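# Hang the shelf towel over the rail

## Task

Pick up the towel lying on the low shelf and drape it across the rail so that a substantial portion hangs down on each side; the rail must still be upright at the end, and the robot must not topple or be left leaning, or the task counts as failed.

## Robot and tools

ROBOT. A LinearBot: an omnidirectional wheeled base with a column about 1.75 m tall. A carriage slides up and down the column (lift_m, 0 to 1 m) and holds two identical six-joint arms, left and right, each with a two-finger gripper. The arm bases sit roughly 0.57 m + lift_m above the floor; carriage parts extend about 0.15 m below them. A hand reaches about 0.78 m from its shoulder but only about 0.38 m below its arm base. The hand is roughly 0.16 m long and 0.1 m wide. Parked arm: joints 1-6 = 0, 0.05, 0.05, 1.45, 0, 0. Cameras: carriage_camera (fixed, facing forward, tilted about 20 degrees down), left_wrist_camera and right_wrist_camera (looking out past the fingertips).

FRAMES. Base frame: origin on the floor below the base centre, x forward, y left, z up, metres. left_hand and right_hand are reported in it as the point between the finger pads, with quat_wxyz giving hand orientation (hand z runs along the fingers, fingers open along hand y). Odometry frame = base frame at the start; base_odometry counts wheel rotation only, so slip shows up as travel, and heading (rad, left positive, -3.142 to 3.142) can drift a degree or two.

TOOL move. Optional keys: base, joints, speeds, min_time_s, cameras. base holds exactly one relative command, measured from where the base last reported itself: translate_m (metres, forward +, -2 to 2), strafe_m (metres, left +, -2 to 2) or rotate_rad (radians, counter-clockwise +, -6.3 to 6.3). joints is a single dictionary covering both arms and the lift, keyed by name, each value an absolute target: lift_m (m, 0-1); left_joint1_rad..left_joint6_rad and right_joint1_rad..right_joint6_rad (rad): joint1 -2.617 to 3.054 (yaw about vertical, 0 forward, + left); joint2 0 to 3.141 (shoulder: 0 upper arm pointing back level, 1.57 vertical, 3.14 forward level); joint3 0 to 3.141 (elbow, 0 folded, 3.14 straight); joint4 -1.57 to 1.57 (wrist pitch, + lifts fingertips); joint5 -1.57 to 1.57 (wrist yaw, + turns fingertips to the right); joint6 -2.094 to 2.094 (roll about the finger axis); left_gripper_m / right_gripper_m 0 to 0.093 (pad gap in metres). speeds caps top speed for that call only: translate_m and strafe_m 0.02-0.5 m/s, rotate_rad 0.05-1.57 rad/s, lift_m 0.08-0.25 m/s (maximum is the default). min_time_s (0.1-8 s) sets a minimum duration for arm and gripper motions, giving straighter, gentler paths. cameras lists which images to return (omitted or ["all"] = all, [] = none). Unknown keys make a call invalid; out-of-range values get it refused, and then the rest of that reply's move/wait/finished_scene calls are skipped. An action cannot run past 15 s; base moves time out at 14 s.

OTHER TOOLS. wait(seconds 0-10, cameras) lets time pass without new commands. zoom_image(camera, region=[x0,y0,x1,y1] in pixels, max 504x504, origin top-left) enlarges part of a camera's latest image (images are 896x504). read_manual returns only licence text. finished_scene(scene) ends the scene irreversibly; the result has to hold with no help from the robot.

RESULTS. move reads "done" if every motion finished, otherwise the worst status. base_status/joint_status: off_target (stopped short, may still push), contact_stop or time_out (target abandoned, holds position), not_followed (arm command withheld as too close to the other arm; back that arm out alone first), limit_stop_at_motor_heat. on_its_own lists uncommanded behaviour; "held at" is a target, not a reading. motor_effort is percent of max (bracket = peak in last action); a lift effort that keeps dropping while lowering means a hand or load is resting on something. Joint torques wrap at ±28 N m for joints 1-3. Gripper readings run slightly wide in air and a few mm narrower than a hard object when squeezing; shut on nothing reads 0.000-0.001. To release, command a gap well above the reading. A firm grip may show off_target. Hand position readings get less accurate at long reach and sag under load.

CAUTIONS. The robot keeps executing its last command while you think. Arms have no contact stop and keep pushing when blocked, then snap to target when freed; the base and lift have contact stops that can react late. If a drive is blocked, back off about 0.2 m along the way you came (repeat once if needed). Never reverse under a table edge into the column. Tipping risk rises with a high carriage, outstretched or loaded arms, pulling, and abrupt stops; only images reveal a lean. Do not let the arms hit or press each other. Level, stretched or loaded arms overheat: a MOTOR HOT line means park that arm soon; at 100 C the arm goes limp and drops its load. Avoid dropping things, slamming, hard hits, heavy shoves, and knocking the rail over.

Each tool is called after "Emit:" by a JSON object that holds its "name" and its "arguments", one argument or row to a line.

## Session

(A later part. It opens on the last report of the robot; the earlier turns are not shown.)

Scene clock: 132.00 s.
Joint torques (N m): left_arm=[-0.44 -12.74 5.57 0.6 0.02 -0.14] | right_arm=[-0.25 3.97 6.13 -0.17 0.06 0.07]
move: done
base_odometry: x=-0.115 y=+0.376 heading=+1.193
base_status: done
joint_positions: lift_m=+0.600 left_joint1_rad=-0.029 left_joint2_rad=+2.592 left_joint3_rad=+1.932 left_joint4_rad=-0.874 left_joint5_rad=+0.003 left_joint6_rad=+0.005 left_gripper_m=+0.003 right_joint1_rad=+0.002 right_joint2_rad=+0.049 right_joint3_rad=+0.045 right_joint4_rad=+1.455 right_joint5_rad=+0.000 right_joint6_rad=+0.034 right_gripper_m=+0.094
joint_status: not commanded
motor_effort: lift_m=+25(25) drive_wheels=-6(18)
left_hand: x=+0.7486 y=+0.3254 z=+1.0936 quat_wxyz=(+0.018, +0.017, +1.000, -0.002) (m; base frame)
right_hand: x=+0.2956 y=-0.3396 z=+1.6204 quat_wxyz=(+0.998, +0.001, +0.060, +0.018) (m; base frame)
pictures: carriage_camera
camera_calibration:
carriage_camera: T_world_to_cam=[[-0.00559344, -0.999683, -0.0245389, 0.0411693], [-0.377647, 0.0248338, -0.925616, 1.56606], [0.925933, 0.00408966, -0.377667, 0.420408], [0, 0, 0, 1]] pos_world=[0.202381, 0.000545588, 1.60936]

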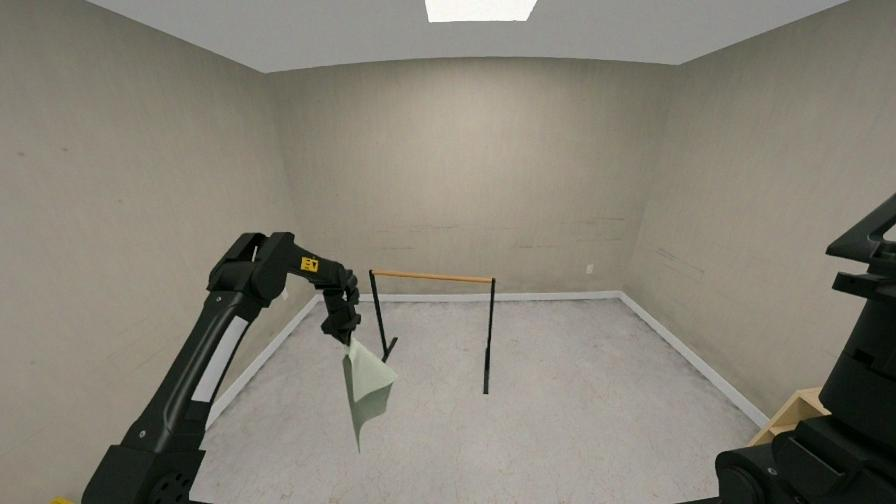

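Emit:
{"name": "move", "arguments": {
  "base": {"rotate_rad": -0.192},
  "joints": {"left_joint1_rad": -0.318, "left_joint2_rad": 2.55, "left_joint3_rad": 1.85, "left_joint4_rad": -0.55},
  "speeds": {"rotate_rad": 0.4},
  "min_time_s": 2,
  "cameras": []
}}

Emit:
{"name": "move", "arguments": {
  "base": {"strafe_m": 0.34},
  "speeds": {"strafe_m": 0.3},
  "cameras": []
}}

Emit:
{"name": "move", "arguments": {
  "base": {"translate_m": 0.45},
  "speeds": {"translate_m": 0.3},
  "cameras": ["carriage_camera", "left_wrist_camera"]
}}

Emit:
{"name": "zoom_image", "arguments": {
  "camera": "carriage_camera",
  "region": [260, 240, 600, 480]
}}

Scene clock: 149.07 s.
Joint torques (N m): left_arm=[-0.79 -18.29 5.37 1.36 0.01 -0.14] | right_arm=[-0.2 3.96 6.15 -0.16 0.05 0.07]
move: done
base_odometry: x=-0.115 y=+0.376 heading=+1.002
base_status: done
joint_positions: lift_m=+0.600 left_joint1_rad=-0.314 left_joint2_rad=+2.580 left_joint3_rad=+1.868 left_joint4_rad=-0.569 left_joint5_rad=+0.002 left_joint6_rad=+0.005 left_gripper_m=+0.003 right_joint1_rad=+0.002 right_joint2_rad=+0.049 right_joint3_rad=+0.045 right_joint4_rad=+1.454 right_joint5_rad=+0.000 right_joint6_rad=+0.034 right_gripper_m=+0.094
joint_status: all done
motor_effort: lift_m=+25(25) drive_wheels=+8(10)
left_hand: x=+0.7765 y=+0.1731 z=+1.0946 quat_wxyz=(+0.142, +0.157, +0.977, -0.023) (m; base frame)
right_hand: x=+0.2958 y=-0.3396 z=+1.6204 quat_wxyz=(+0.998, +0.001, +0.061, +0.018) (m; base frame)
pictures: none
No camera images: "cameras" was empty.

Scene clock: 152.03 s.
Joint torques (N m): left_arm=[-0.95 -18.25 5.44 1.36 0 -0.13] | right_arm=[-0.2 3.93 6.17 -0.15 0.07 0.06]
move: done
base_odometry: x=-0.401 y=+0.560 heading=+1.001
base_status: done
joint_positions: lift_m=+0.600 left_joint1_rad=-0.312 left_joint2_rad=+2.580 left_joint3_rad=+1.868 left_joint4_rad=-0.565 left_joint5_rad=+0.001 left_joint6_rad=+0.005 left_gripper_m=+0.003 right_joint1_rad=+0.002 right_joint2_rad=+0.049 right_joint3_rad=+0.045 right_joint4_rad=+1.454 right_joint5_rad=-0.001 right_joint6_rad=+0.034 right_gripper_m=+0.094
joint_status: not commanded
motor_effort: lift_m=+24(25) drive_wheels=-6(16)
left_hand: x=+0.7778 y=+0.1739 z=+1.0949 quat_wxyz=(+0.145, +0.156, +0.977, -0.023) (m; base frame)
right_hand: x=+0.2958 y=-0.3395 z=+1.6204 quat_wxyz=(+0.998, +0.001, +0.061, +0.018) (m; base frame)
pictures: none
No camera images: "cameras" was empty.

Scene clock: 155.13 s.
Joint torques (N m): left_arm=[-0.62 -18.24 5.45 1.34 0.02 -0.14] | right_arm=[-0.23 3.71 6 -0.19 0.06 0.07]
move: done
base_odometry: x=-0.159 y=+0.939 heading=+1.002
base_status: done
joint_positions: lift_m=+0.600 left_joint1_rad=-0.315 left_joint2_rad=+2.579 left_joint3_rad=+1.866 left_joint4_rad=-0.562 left_joint5_rad=+0.001 left_joint6_rad=+0.005 left_gripper_m=+0.003 right_joint1_rad=+0.002 right_joint2_rad=+0.049 right_joint3_rad=+0.045 right_joint4_rad=+1.455 right_joint5_rad=-0.001 right_joint6_rad=+0.034 right_gripper_m=+0.094
joint_status: not commanded
motor_effort: lift_m=+25(25) drive_wheels=-5(14)
left_hand: x=+0.7777 y=+0.1725 z=+1.0952 quat_wxyz=(+0.146, +0.158, +0.976, -0.023) (m; base frame)
right_hand: x=+0.2955 y=-0.3395 z=+1.6204 quat_wxyz=(+0.998, +0.001, +0.060, +0.018) (m; base frame)
pictures: carriage_camera, left_wrist_camera
camera_calibration:
carriage_camera: T_world_to_cam=[[-0.00559344, -0.999683, -0.0245389, 0.0411693], [-0.377647, 0.0248338, -0.925616, 1.56606], [0.925933, 0.00408966, -0.377667, 0.420408], [0, 0, 0, 1]] pos_world=[0.202381, 0.000545588, 1.60936]
left_wrist_camera: T_world_to_cam=[[-0.340987, -0.939983, 0.0126177, 0.414458], [-0.886259, 0.325916, 0.329126, 0.276603], [-0.313485, 0.101045, -0.944202, 1.38399], [0, 0, 0, 1]] pos_world=[0.820325, 0.15959, 1.21049]

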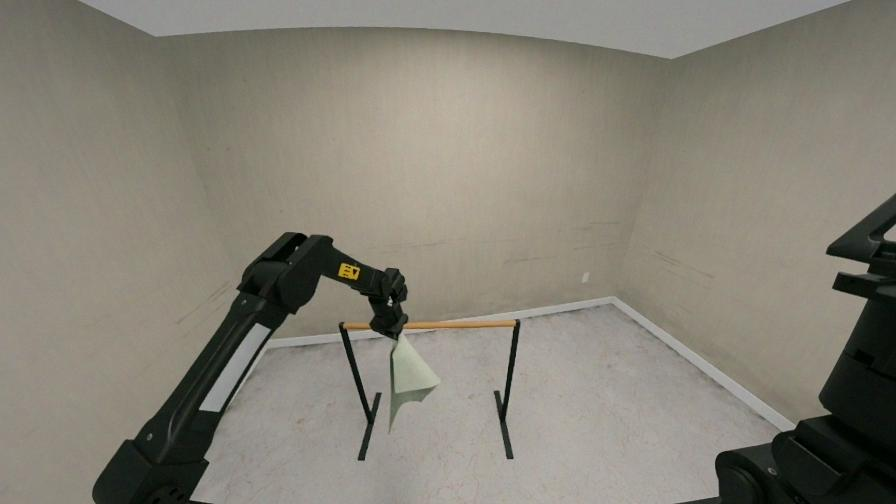

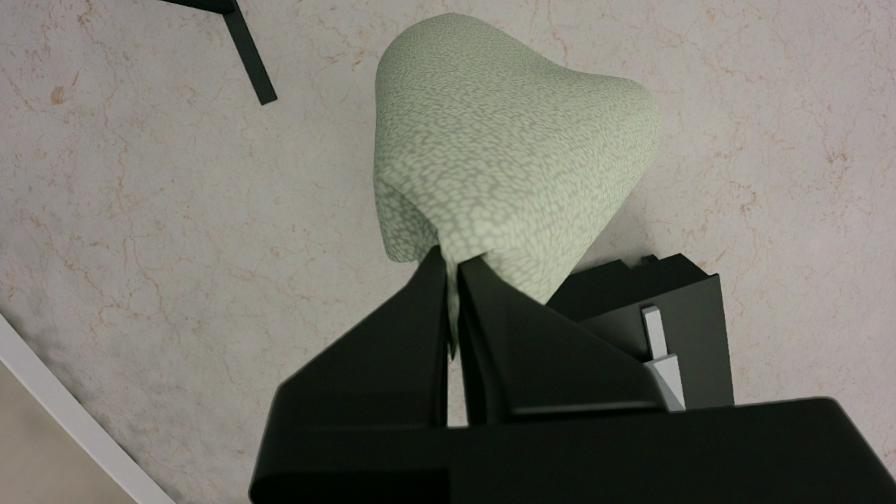

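Scaled by 1.482 from the camera's 896x504 image, which has a finer 1280x720 frame.

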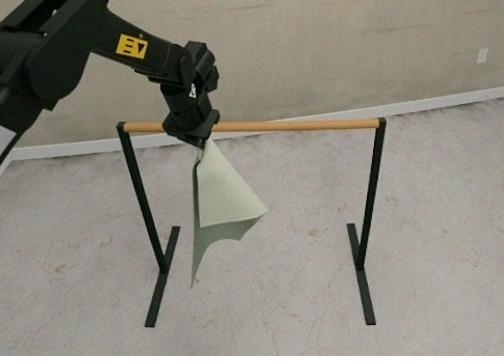

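Emit:
{"name": "move", "arguments": {
  "base": {"translate_m": 0.53},
  "speeds": {"translate_m": 0.12},
  "cameras": ["carriage_camera", "left_wrist_camera"]
}}

Emit:
{"name": "zoom_image", "arguments": {
  "camera": "carriage_camera",
  "region": [240, 240, 640, 504]
}}

Scene clock: 165.57 s.
Joint torques (N m): left_arm=[-0.59 -18.21 5.63 1.32 0.01 -0.12] | right_arm=[-0.17 3.88 6.27 -0.22 0.07 0.07]
move: done
base_odometry: x=+0.126 y=+1.386 heading=+1.003
base_status: done
joint_positions: lift_m=+0.600 left_joint1_rad=-0.315 left_joint2_rad=+2.579 left_joint3_rad=+1.866 left_joint4_rad=-0.561 left_joint5_rad=+0.001 left_joint6_rad=+0.005 left_gripper_m=+0.003 right_joint1_rad=+0.002 right_joint2_rad=+0.049 right_joint3_rad=+0.045 right_joint4_rad=+1.456 right_joint5_rad=-0.001 right_joint6_rad=+0.034 right_gripper_m=+0.094
joint_status: not commanded
motor_effort: lift_m=+24(25) drive_wheels=-5(14)
left_hand: x=+0.7774 y=+0.1723 z=+1.0950 quat_wxyz=(+0.146, +0.158, +0.976, -0.023) (m; base frame)
right_hand: x=+0.2952 y=-0.3395 z=+1.6205 quat_wxyz=(+0.998, +0.001, +0.059, +0.018) (m; base frame)
pictures: carriage_camera, left_wrist_camera
camera_calibration:
carriage_camera: T_world_to_cam=[[-0.00559344, -0.999683, -0.0245389, 0.0411693], [-0.377647, 0.0248338, -0.925616, 1.56606], [0.925933, 0.00408966, -0.377667, 0.420408], [0, 0, 0, 1]] pos_world=[0.202381, 0.000545588, 1.60936]
left_wrist_camera: T_world_to_cam=[[-0.341341, -0.939855, 0.0126304, 0.414488], [-0.886015, 0.326215, 0.329486, 0.275873], [-0.313789, 0.101276, -0.944076, 1.3838], [0, 0, 0, 1]] pos_world=[0.820129, 0.159419, 1.21028]

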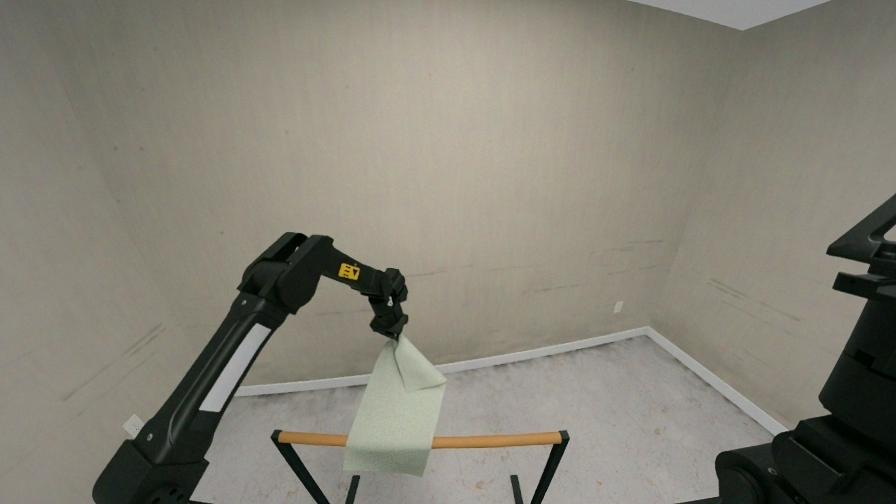

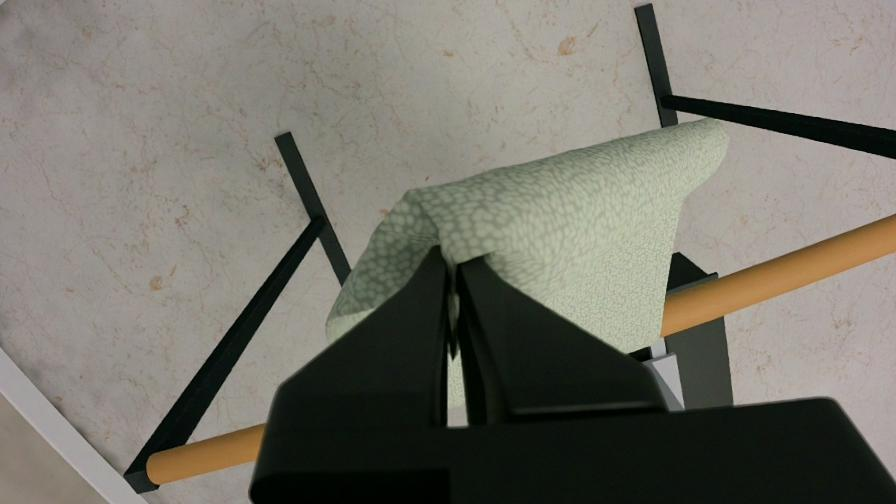

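Scaled by 1.260 from the camera's 896x504 image, which has a finer 1280x720 frame.

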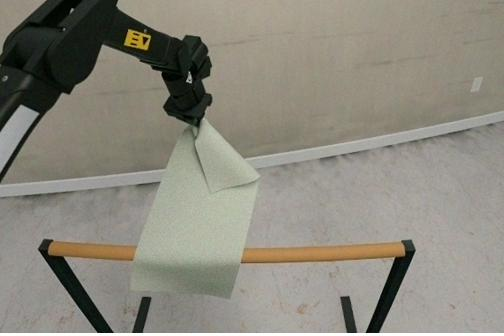

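Emit:
{"name": "move", "arguments": {
  "base": {"translate_m": -0.25},
  "speeds": {"translate_m": 0.2},
  "cameras": ["carriage_camera"]
}}

Emit:
{"name": "move", "arguments": {
  "joints": {"lift_m": 0.49},
  "speeds": {"lift_m": 0.15},
  "cameras": ["carriage_camera", "left_wrist_camera"]
}}

Scene clock: 175.73 s.
Joint torques (N m): left_arm=[-0.5 -17.99 5.52 1.31 0.02 -0.14] | right_arm=[-0.18 4.08 6.13 -0.15 0.06 0.07]
move: done
base_odometry: x=-0.008 y=+1.175 heading=+1.004
base_status: done
joint_positions: lift_m=+0.600 left_joint1_rad=-0.316 left_joint2_rad=+2.578 left_joint3_rad=+1.866 left_joint4_rad=-0.558 left_joint5_rad=+0.001 left_joint6_rad=+0.005 left_gripper_m=+0.002 right_joint1_rad=+0.002 right_joint2_rad=+0.049 right_joint3_rad=+0.045 right_joint4_rad=+1.455 right_joint5_rad=+0.000 right_joint6_rad=+0.034 right_gripper_m=+0.094
joint_status: not commanded
motor_effort: lift_m=+25(25) drive_wheels=+7(14)
left_hand: x=+0.7783 y=+0.1717 z=+1.0957 quat_wxyz=(+0.148, +0.158, +0.976, -0.023) (m; base frame)
right_hand: x=+0.2955 y=-0.3396 z=+1.6204 quat_wxyz=(+0.998, +0.001, +0.060, +0.018) (m; base frame)
pictures: carriage_camera
camera_calibration:
carriage_camera: T_world_to_cam=[[-0.00559344, -0.999683, -0.0245389, 0.0411693], [-0.377647, 0.0248338, -0.925616, 1.56606], [0.925933, 0.00408966, -0.377667, 0.420408], [0, 0, 0, 1]] pos_world=[0.202381, 0.000545588, 1.60936]

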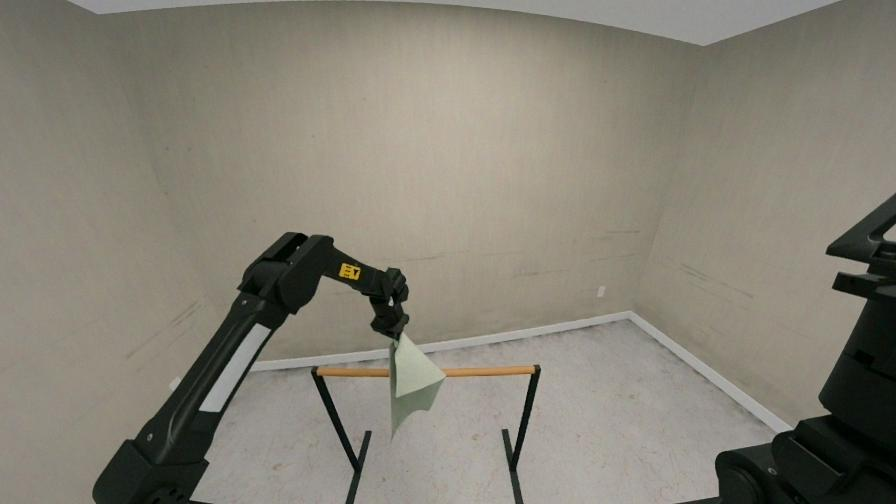

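Scene clock: 176.90 s.
Joint torques (N m): left_arm=[-0.58 -16.65 5.98 1.31 0.04 -0.14] | right_arm=[-0.24 3.77 6.2 -0.24 0.06 0.07]
move: done
base_odometry: x=-0.008 y=+1.175 heading=+1.004
base_status: not commanded
joint_positions: lift_m=+0.490 left_joint1_rad=-0.316 left_joint2_rad=+2.562 left_joint3_rad=+1.859 left_joint4_rad=-0.556 left_joint5_rad=+0.001 left_joint6_rad=+0.005 left_gripper_m=+0.002 right_joint1_rad=+0.002 right_joint2_rad=+0.049 right_joint3_rad=+0.045 right_joint4_rad=+1.455 right_joint5_rad=+0.000 right_joint6_rad=+0.034 right_gripper_m=+0.094
joint_status: all done
motor_effort: lift_m=+20(21) drive_wheels=+8(8)
left_hand: x=+0.7798 y=+0.1712 z=+0.9930 quat_wxyz=(+0.154, +0.158, +0.975, -0.024) (m; base frame)
right_hand: x=+0.2955 y=-0.3396 z=+1.5110 quat_wxyz=(+0.998, +0.001, +0.060, +0.018) (m; base frame)
pictures: carriage_camera, left_wrist_camera
camera_calibration:
carriage_camera: T_world_to_cam=[[-0.00559344, -0.999683, -0.0245389, 0.0384842], [-0.377647, 0.0248338, -0.925616, 1.46478], [0.925933, 0.00408966, -0.377667, 0.379084], [0, 0, 0, 1]] pos_world=[0.202381, 0.000545588, 1.49994]
left_wrist_camera: T_world_to_cam=[[-0.342141, -0.939575, 0.0117191, 0.416997], [-0.890857, 0.328317, 0.313978, 0.330771], [-0.298854, 0.0969849, -0.949358, 1.2827], [0, 0, 0, 1]] pos_world=[0.820682, 0.1588, 1.109]

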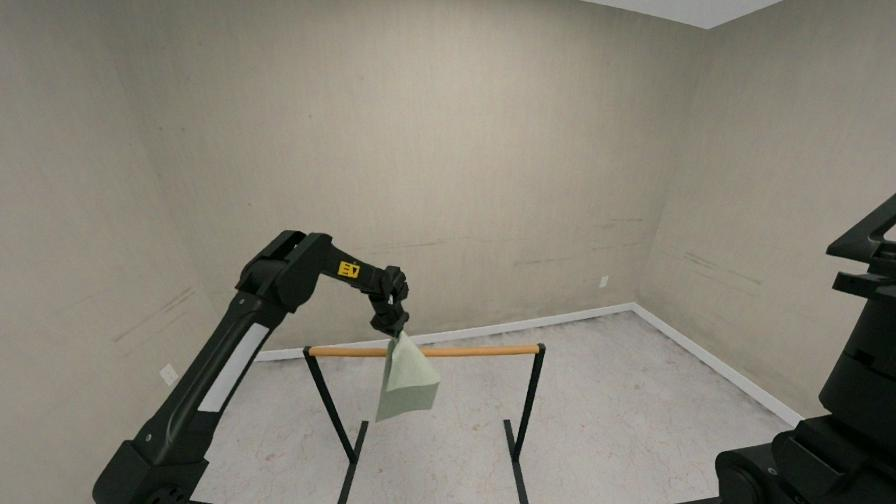

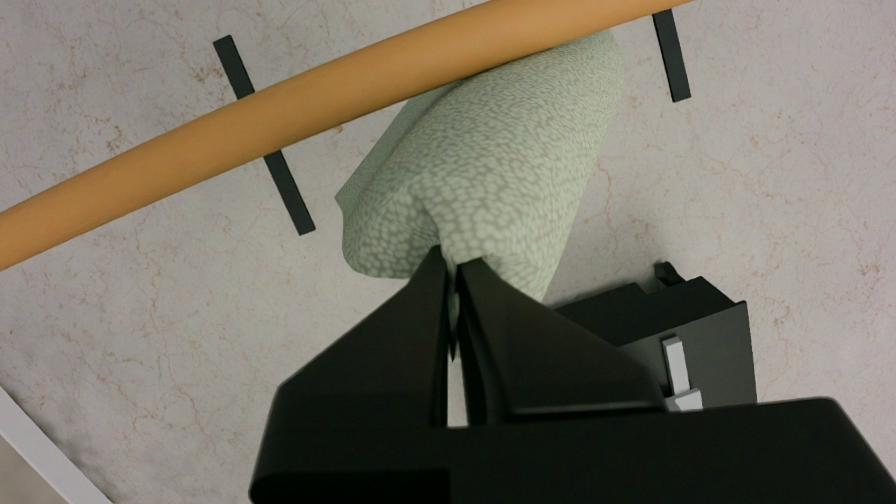

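Now forward over the rail, then lower beyond.

Emit:
{"name": "move", "arguments": {
  "base": {"translate_m": 0.17},
  "speeds": {"translate_m": 0.12},
  "cameras": ["left_wrist_camera"]
}}

Emit:
{"name": "move", "arguments": {
  "base": {"translate_m": 0.07},
  "joints": {"lift_m": 0.37},
  "speeds": {"translate_m": 0.05, "lift_m": 0.09},
  "cameras": ["carriage_camera", "left_wrist_camera"]
}}

Emit:
{"name": "zoom_image", "arguments": {
  "camera": "carriage_camera",
  "region": [240, 240, 640, 504]
}}

Scene clock: 182.47 s.
Joint torques (N m): left_arm=[-0.54 -16.62 6.11 1.31 0.03 -0.13] | right_arm=[-0.21 3.96 6.17 -0.15 0.06 0.07]
move: done
base_odometry: x=+0.083 y=+1.319 heading=+1.005
base_status: done
joint_positions: lift_m=+0.490 left_joint1_rad=-0.317 left_joint2_rad=+2.562 left_joint3_rad=+1.859 left_joint4_rad=-0.557 left_joint5_rad=+0.001 left_joint6_rad=+0.005 left_gripper_m=+0.002 right_joint1_rad=+0.002 right_joint2_rad=+0.049 right_joint3_rad=+0.045 right_joint4_rad=+1.456 right_joint5_rad=+0.000 right_joint6_rad=+0.034 right_gripper_m=+0.094
joint_status: not commanded
motor_effort: lift_m=+20(20) drive_wheels=-8(15)
left_hand: x=+0.7795 y=+0.1708 z=+0.9930 quat_wxyz=(+0.153, +0.158, +0.975, -0.024) (m; base frame)
right_hand: x=+0.2952 y=-0.3396 z=+1.5111 quat_wxyz=(+0.998, +0.001, +0.059, +0.018) (m; base frame)
pictures: left_wrist_camera
camera_calibration:
left_wrist_camera: T_world_to_cam=[[-0.34285, -0.939317, 0.0117446, 0.417061], [-0.890378, 0.328922, 0.314702, 0.329439], [-0.299468, 0.0974384, -0.949118, 1.28275], [0, 0, 0, 1]] pos_world=[0.820458, 0.158403, 1.10891]

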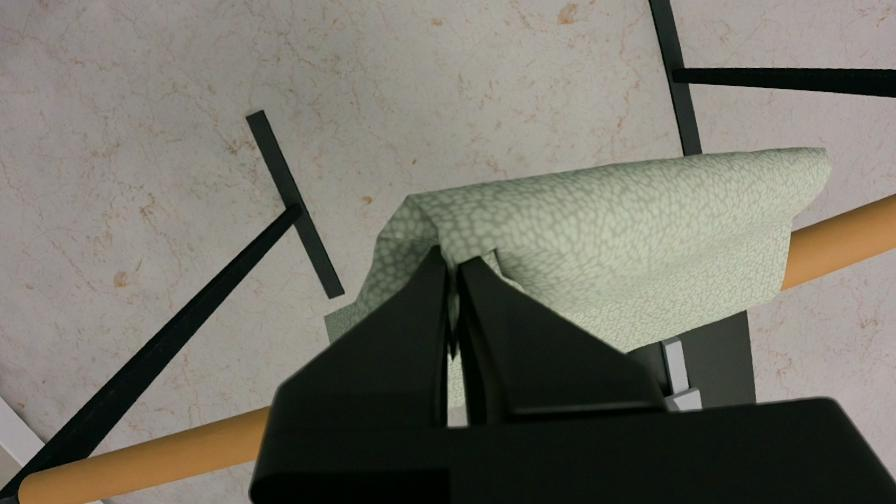

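Scene clock: 184.33 s.
Joint torques (N m): left_arm=[-0.34 -16.36 6.28 1.31 0.04 -0.14] | right_arm=[-0.16 3.99 6.05 -0.19 0.06 0.06]
move: done
base_odometry: x=+0.120 y=+1.378 heading=+1.006
base_status: done
joint_positions: lift_m=+0.370 left_joint1_rad=-0.318 left_joint2_rad=+2.559 left_joint3_rad=+1.858 left_joint4_rad=-0.557 left_joint5_rad=+0.001 left_joint6_rad=+0.005 left_gripper_m=+0.002 right_joint1_rad=+0.002 right_joint2_rad=+0.049 right_joint3_rad=+0.045 right_joint4_rad=+1.458 right_joint5_rad=-0.001 right_joint6_rad=+0.034 right_gripper_m=+0.094
joint_status: all done
motor_effort: lift_m=+20(20) drive_wheels=-8(17)
left_hand: x=+0.7792 y=+0.1703 z=+0.8740 quat_wxyz=(+0.154, +0.159, +0.975, -0.025) (m; base frame)
right_hand: x=+0.2948 y=-0.3395 z=+1.3912 quat_wxyz=(+0.998, +0.001, +0.058, +0.018) (m; base frame)
pictures: carriage_camera, left_wrist_camera
camera_calibration:
carriage_camera: T_world_to_cam=[[-0.00559344, -0.999683, -0.0245389, 0.0355393], [-0.377647, 0.0248338, -0.925616, 1.3537], [0.925933, 0.00408966, -0.377667, 0.333761], [0, 0, 0, 1]] pos_world=[0.202381, 0.000545588, 1.37993]
left_wrist_camera: T_world_to_cam=[[-0.343933, -0.938921, 0.0117191, 0.418634], [-0.890229, 0.330015, 0.313978, 0.367132], [-0.298668, 0.0975548, -0.949358, 1.16941], [0, 0, 0, 1]] pos_world=[0.820078, 0.157824, 0.990009]

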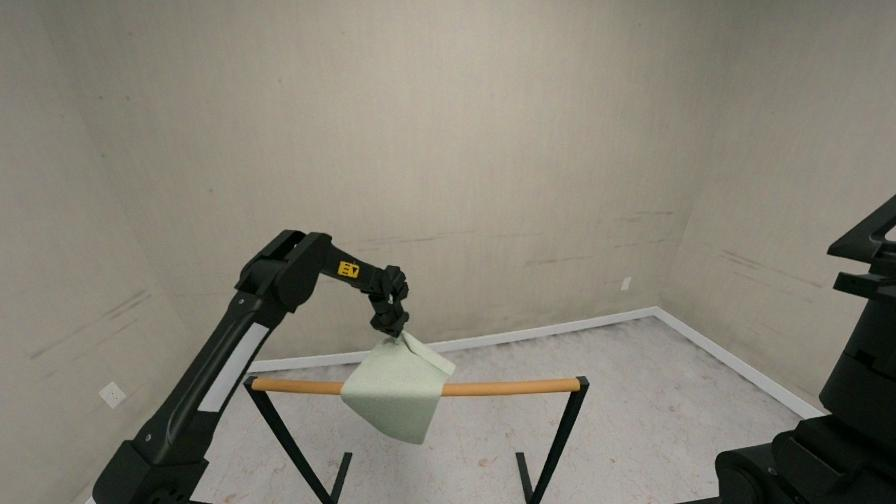

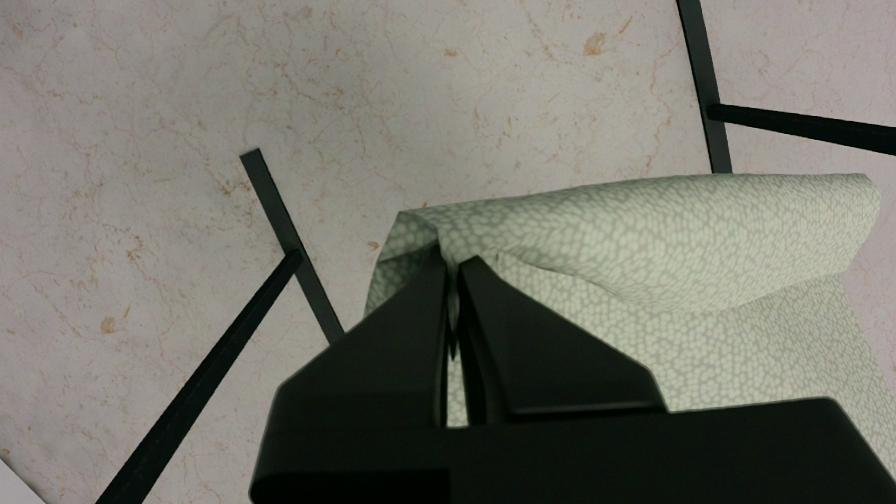

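Scaled by 1.260 from the camera's 896x504 image, which has a finer 1280x720 frame.

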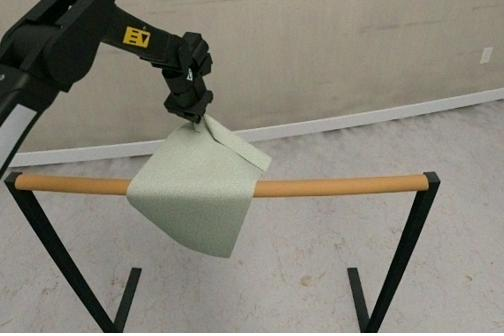

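Emit:
{"name": "move", "arguments": {
  "joints": {"lift_m": 0.25},
  "speeds": {"lift_m": 0.09},
  "cameras": ["carriage_camera", "left_wrist_camera"]
}}

Emit:
{"name": "zoom_image", "arguments": {
  "camera": "carriage_camera",
  "region": [240, 240, 640, 504]
}}

Scene clock: 190.17 s.
Joint torques (N m): left_arm=[-0.42 -16.2 6.17 1.32 0.03 -0.14] | right_arm=[-0.16 3.92 6.04 -0.26 0.06 0.06]
move: done
base_odometry: x=+0.120 y=+1.378 heading=+1.006
base_status: not commanded
joint_positions: lift_m=+0.250 left_joint1_rad=-0.318 left_joint2_rad=+2.556 left_joint3_rad=+1.858 left_joint4_rad=-0.557 left_joint5_rad=+0.001 left_joint6_rad=+0.005 left_gripper_m=+0.002 right_joint1_rad=+0.002 right_joint2_rad=+0.049 right_joint3_rad=+0.045 right_joint4_rad=+1.458 right_joint5_rad=-0.001 right_joint6_rad=+0.034 right_gripper_m=+0.094
joint_status: all done
motor_effort: lift_m=+20(20) drive_wheels=-7(8)
left_hand: x=+0.7798 y=+0.1701 z=+0.7553 quat_wxyz=(+0.155, +0.159, +0.975, -0.025) (m; base frame)
right_hand: x=+0.2948 y=-0.3395 z=+1.2712 quat_wxyz=(+0.998, +0.001, +0.058, +0.018) (m; base frame)
pictures: carriage_camera, left_wrist_camera
camera_calibration:
carriage_camera: T_world_to_cam=[[-0.00559344, -0.999683, -0.0245389, 0.0325948], [-0.377647, 0.0248338, -0.925616, 1.24263], [0.925933, 0.00408966, -0.377667, 0.288442], [0, 0, 0, 1]] pos_world=[0.202381, 0.000545588, 1.25993]
left_wrist_camera: T_world_to_cam=[[-0.343967, -0.93891, 0.0116171, 0.420148], [-0.891135, 0.330313, 0.311082, 0.407862], [-0.295915, 0.0966493, -0.950312, 1.05561], [0, 0, 0, 1]] pos_world=[0.820347, 0.157735, 0.871396]

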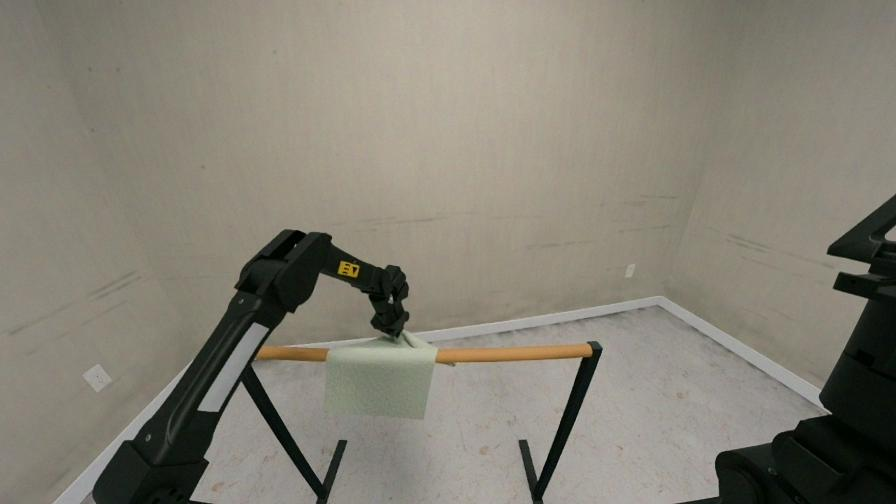

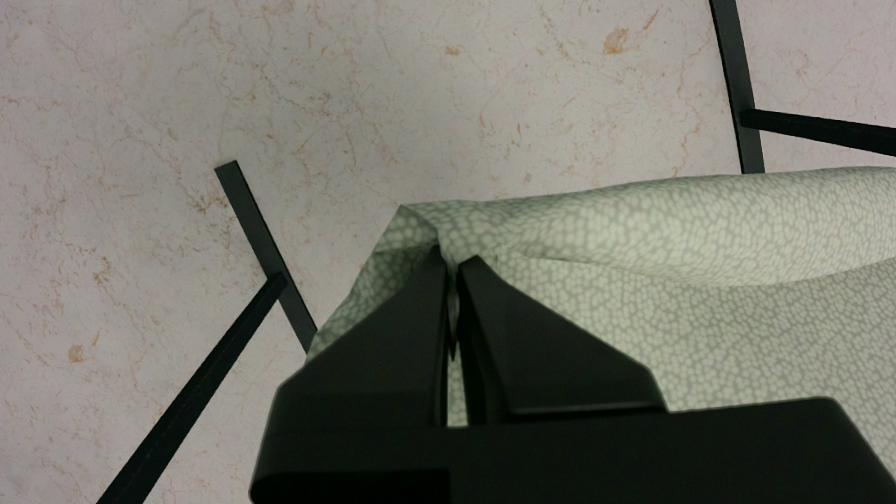

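Scaled by 1.260 from the camera's 896x504 image, which has a finer 1280x720 frame.

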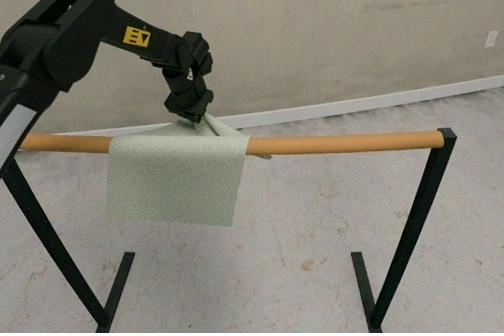

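Emit:
{"name": "move", "arguments": {
  "joints": {"left_gripper_m": 0.05},
  "min_time_s": 1.5,
  "cameras": ["carriage_camera", "left_wrist_camera"]
}}

Emit:
{"name": "move", "arguments": {
  "joints": {"lift_m": 0.5},
  "speeds": {"lift_m": 0.1},
  "cameras": ["carriage_camera", "left_wrist_camera"]
}}

Emit:
{"name": "zoom_image", "arguments": {
  "camera": "carriage_camera",
  "region": [240, 240, 640, 504]
}}

Scene clock: 198.73 s.
Joint torques (N m): left_arm=[-0.4 -16.13 6.3 1.31 0.01 -0.14] | right_arm=[-0.24 3.97 6.11 -0.2 0.08 0.08]
move: done
base_odometry: x=+0.120 y=+1.378 heading=+1.006
base_status: not commanded
joint_positions: lift_m=+0.250 left_joint1_rad=-0.318 left_joint2_rad=+2.556 left_joint3_rad=+1.858 left_joint4_rad=-0.557 left_joint5_rad=+0.001 left_joint6_rad=+0.005 left_gripper_m=+0.050 right_joint1_rad=+0.002 right_joint2_rad=+0.049 right_joint3_rad=+0.045 right_joint4_rad=+1.458 right_joint5_rad=-0.001 right_joint6_rad=+0.034 right_gripper_m=+0.094
joint_status: all done
motor_effort: lift_m=+20(20) drive_wheels=+8(8)
left_hand: x=+0.7798 y=+0.1701 z=+0.7553 quat_wxyz=(+0.155, +0.159, +0.975, -0.025) (m; base frame)
right_hand: x=+0.2948 y=-0.3395 z=+1.2712 quat_wxyz=(+0.998, +0.001, +0.058, +0.018) (m; base frame)
pictures: carriage_camera, left_wrist_camera
camera_calibration:
carriage_camera: T_world_to_cam=[[-0.00559344, -0.999683, -0.0245389, 0.0325948], [-0.377647, 0.0248338, -0.925616, 1.24263], [0.925933, 0.00408966, -0.377667, 0.288442], [0, 0, 0, 1]] pos_world=[0.202381, 0.000545588, 1.25993]
left_wrist_camera: T_world_to_cam=[[-0.343967, -0.93891, 0.0116171, 0.420148], [-0.891135, 0.330313, 0.311082, 0.407862], [-0.295915, 0.0966493, -0.950312, 1.05561], [0, 0, 0, 1]] pos_world=[0.820347, 0.157735, 0.871396]

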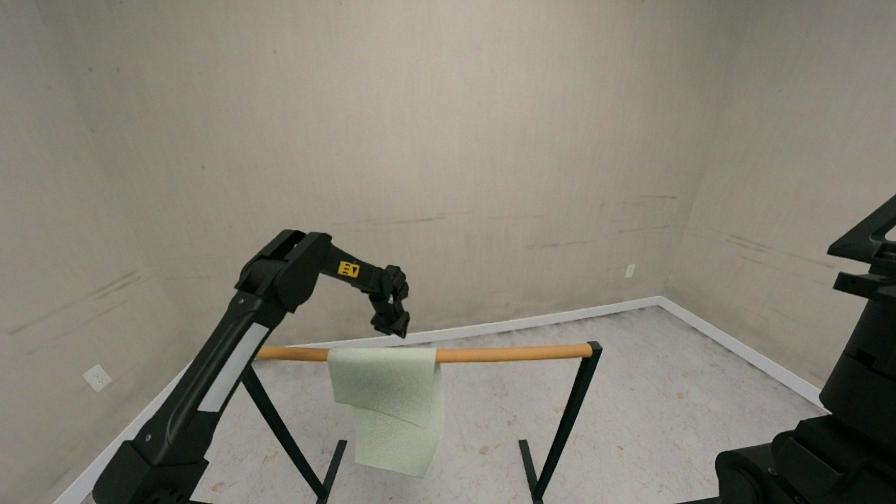

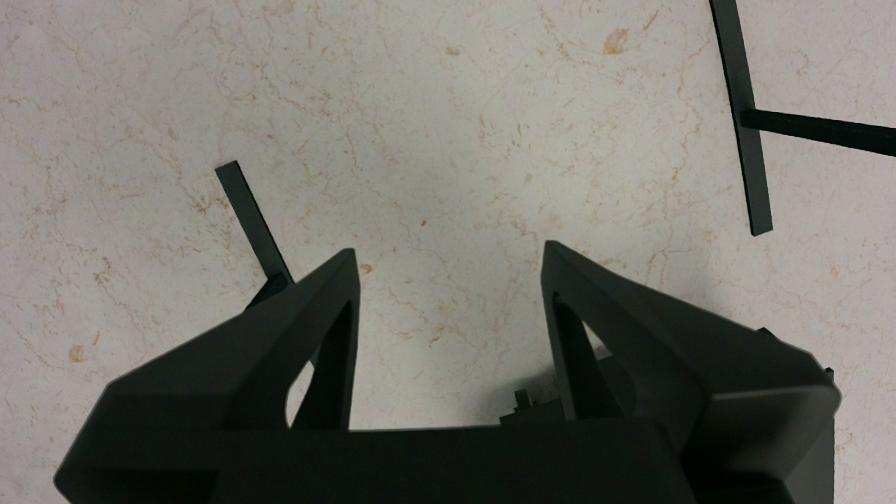

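Scene clock: 201.60 s.
Joint torques (N m): left_arm=[-0.36 -15.88 6.31 1.25 0.02 -0.13] | right_arm=[-0.18 3.96 6.06 -0.19 0.07 0.06]
move: done
base_odometry: x=+0.120 y=+1.378 heading=+1.006
base_status: not commanded
joint_positions: lift_m=+0.500 left_joint1_rad=-0.318 left_joint2_rad=+2.554 left_joint3_rad=+1.856 left_joint4_rad=-0.552 left_joint5_rad=+0.001 left_joint6_rad=+0.005 left_gripper_m=+0.050 right_joint1_rad=+0.002 right_joint2_rad=+0.049 right_joint3_rad=+0.045 right_joint4_rad=+1.458 right_joint5_rad=-0.001 right_joint6_rad=+0.034 right_gripper_m=+0.094
joint_status: all done
motor_effort: lift_m=+24(30) drive_wheels=+8(8)
left_hand: x=+0.7810 y=+0.1697 z=+1.0060 quat_wxyz=(+0.158, +0.159, +0.974, -0.025) (m; base frame)
right_hand: x=+0.2948 y=-0.3395 z=+1.5207 quat_wxyz=(+0.998, +0.001, +0.058, +0.018) (m; base frame)
pictures: carriage_camera, left_wrist_camera
camera_calibration:
carriage_camera: T_world_to_cam=[[-0.00559344, -0.999683, -0.0245389, 0.0387169], [-0.377647, 0.0248338, -0.925616, 1.47356], [0.925933, 0.00408966, -0.377667, 0.382666], [0, 0, 0, 1]] pos_world=[0.202381, 0.000545588, 1.50942]
left_wrist_camera: T_world_to_cam=[[-0.344033, -0.938888, 0.0114127, 0.417531], [-0.892922, 0.330901, 0.305279, 0.338159], [-0.290399, 0.0948356, -0.952195, 1.29214], [0, 0, 0, 1]] pos_world=[0.820831, 0.157576, 1.12237]

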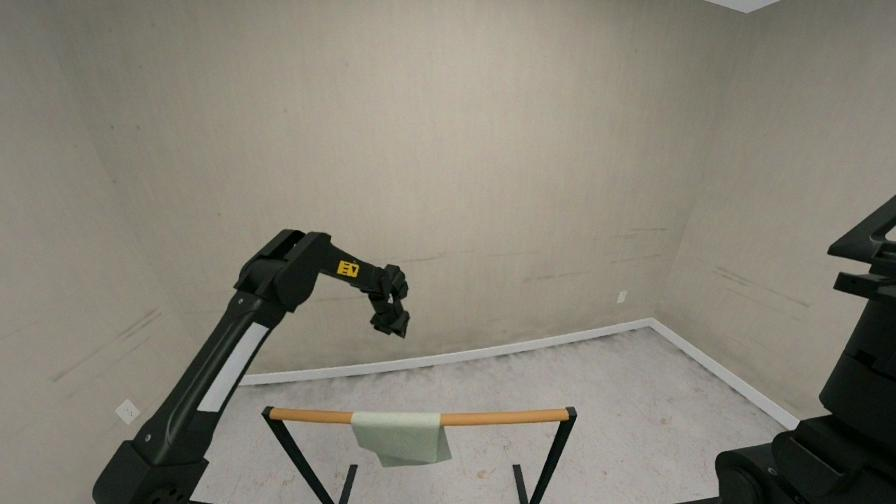

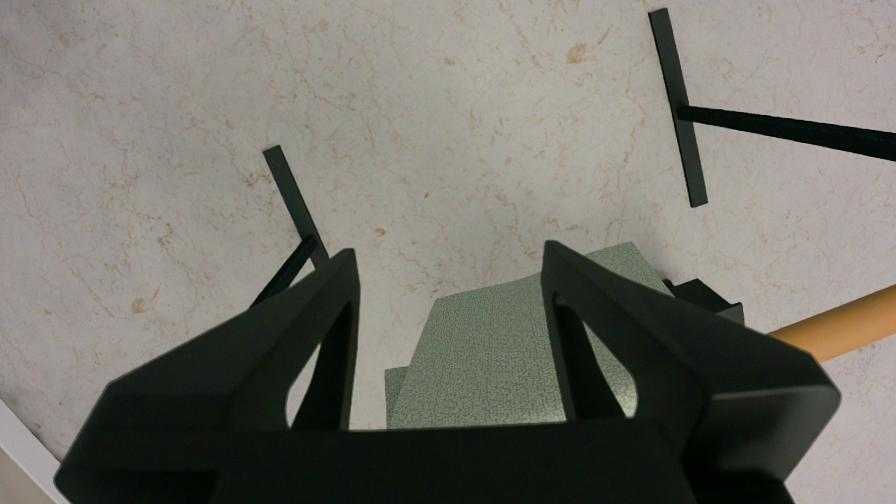

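Scaled by 1.260 from the camera's 896x504 image, which has a finer 1280x720 frame.

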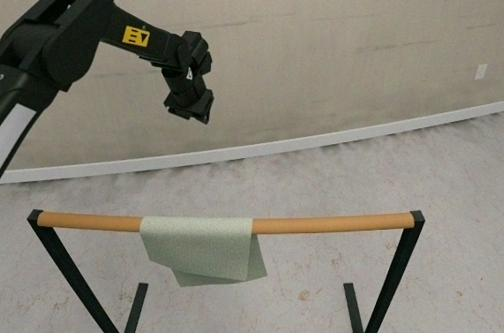

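Emit:
{"name": "move", "arguments": {
  "base": {"translate_m": -0.6},
  "speeds": {"translate_m": 0.25},
  "cameras": ["carriage_camera"]
}}

Emit:
{"name": "move", "arguments": {
  "joints": {"left_joint1_rad": 0, "left_joint2_rad": 0.05, "left_joint3_rad": 0.05, "left_joint4_rad": 1.45, "lift_m": 0.1},
  "min_time_s": 2.5,
  "cameras": ["carriage_camera"]
}}

Emit:
{"name": "zoom_image", "arguments": {
  "camera": "carriage_camera",
  "region": [300, 180, 580, 400]
}}

Scene clock: 212.17 s.
Joint torques (N m): left_arm=[-0.44 -15.97 6.32 1.22 0.04 -0.13] | right_arm=[-0.24 3.99 6.16 -0.17 0.06 0.06]
move: done
base_odometry: x=-0.201 y=+0.871 heading=+1.007
base_status: done
joint_positions: lift_m=+0.500 left_joint1_rad=-0.317 left_joint2_rad=+2.554 left_joint3_rad=+1.856 left_joint4_rad=-0.546 left_joint5_rad=+0.000 left_joint6_rad=+0.005 left_gripper_m=+0.050 right_joint1_rad=+0.002 right_joint2_rad=+0.049 right_joint3_rad=+0.045 right_joint4_rad=+1.456 right_joint5_rad=+0.000 right_joint6_rad=+0.034 right_gripper_m=+0.094
joint_status: not commanded
motor_effort: lift_m=+24(24) drive_wheels=-6(14)
left_hand: x=+0.7825 y=+0.1699 z=+1.0065 quat_wxyz=(+0.161, +0.158, +0.974, -0.025) (m; base frame)
right_hand: x=+0.2952 y=-0.3396 z=+1.5206 quat_wxyz=(+0.998, +0.001, +0.059, +0.018) (m; base frame)
pictures: carriage_camera
camera_calibration:
carriage_camera: T_world_to_cam=[[-0.00559344, -0.999683, -0.0245389, 0.0387169], [-0.377647, 0.0248338, -0.925616, 1.47356], [0.925933, 0.00408966, -0.377667, 0.382666], [0, 0, 0, 1]] pos_world=[0.202381, 0.000545588, 1.50942]

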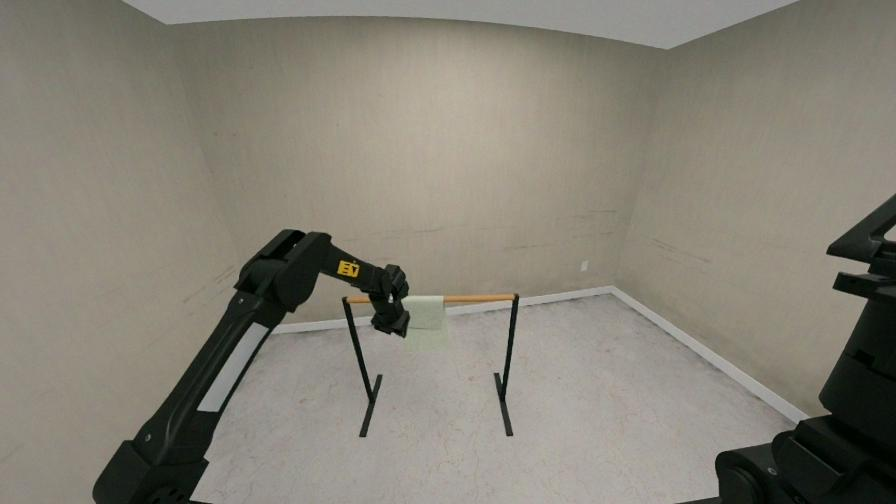

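Scene clock: 215.03 s.
Joint torques (N m): left_arm=[0.23 2.92 4.85 0.14 0.04 -0.14] | right_arm=[-0.2 4.03 6.08 -0.2 0.06 0.08]
move: done
base_odometry: x=-0.201 y=+0.871 heading=+1.007
base_status: not commanded
joint_positions: lift_m=+0.100 left_joint1_rad=-0.006 left_joint2_rad=+0.064 left_joint3_rad=+0.068 left_joint4_rad=+1.430 left_joint5_rad=+0.000 left_joint6_rad=+0.005 left_gripper_m=+0.050 right_joint1_rad=+0.002 right_joint2_rad=+0.049 right_joint3_rad=+0.045 right_joint4_rad=+1.456 right_joint5_rad=+0.000 right_joint6_rad=+0.034 right_gripper_m=+0.094
joint_status: all done
motor_effort: lift_m=+20(20) drive_wheels=-6(7)
left_hand: x=+0.2994 y=+0.3394 z=+1.1264 quat_wxyz=(+0.998, +0.001, +0.068, +0.000) (m; base frame)
right_hand: x=+0.2952 y=-0.3396 z=+1.1212 quat_wxyz=(+0.998, +0.001, +0.059, +0.018) (m; base frame)
pictures: carriage_camera
camera_calibration:
carriage_camera: T_world_to_cam=[[-0.00559344, -0.999683, -0.0245389, 0.0289143], [-0.377647, 0.0248338, -0.925616, 1.1038], [0.925933, 0.00408966, -0.377667, 0.231798], [0, 0, 0, 1]] pos_world=[0.202381, 0.000545588, 1.10995]

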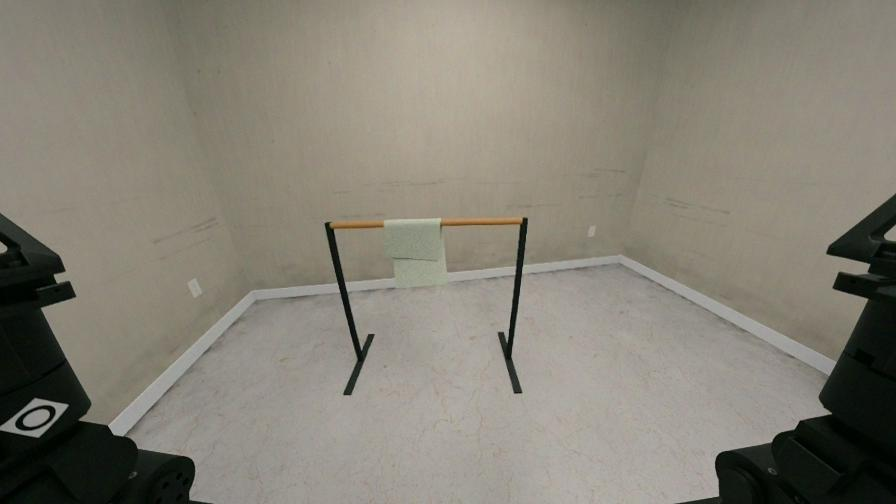

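Scaled by 1.800 from the camera's 896x504 image, which has a finer 1280x720 frame.

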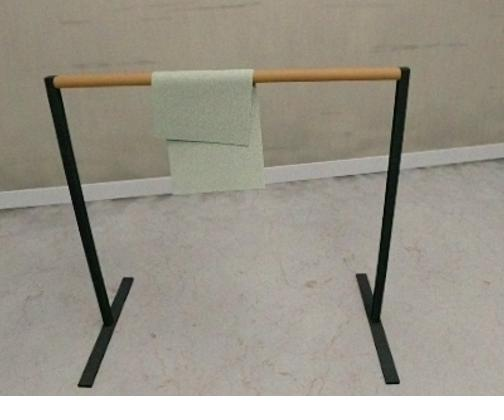

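Emit:
{"name": "finished_scene", "arguments": {
  "scene": 1
}}

The scene is finished: the task was done.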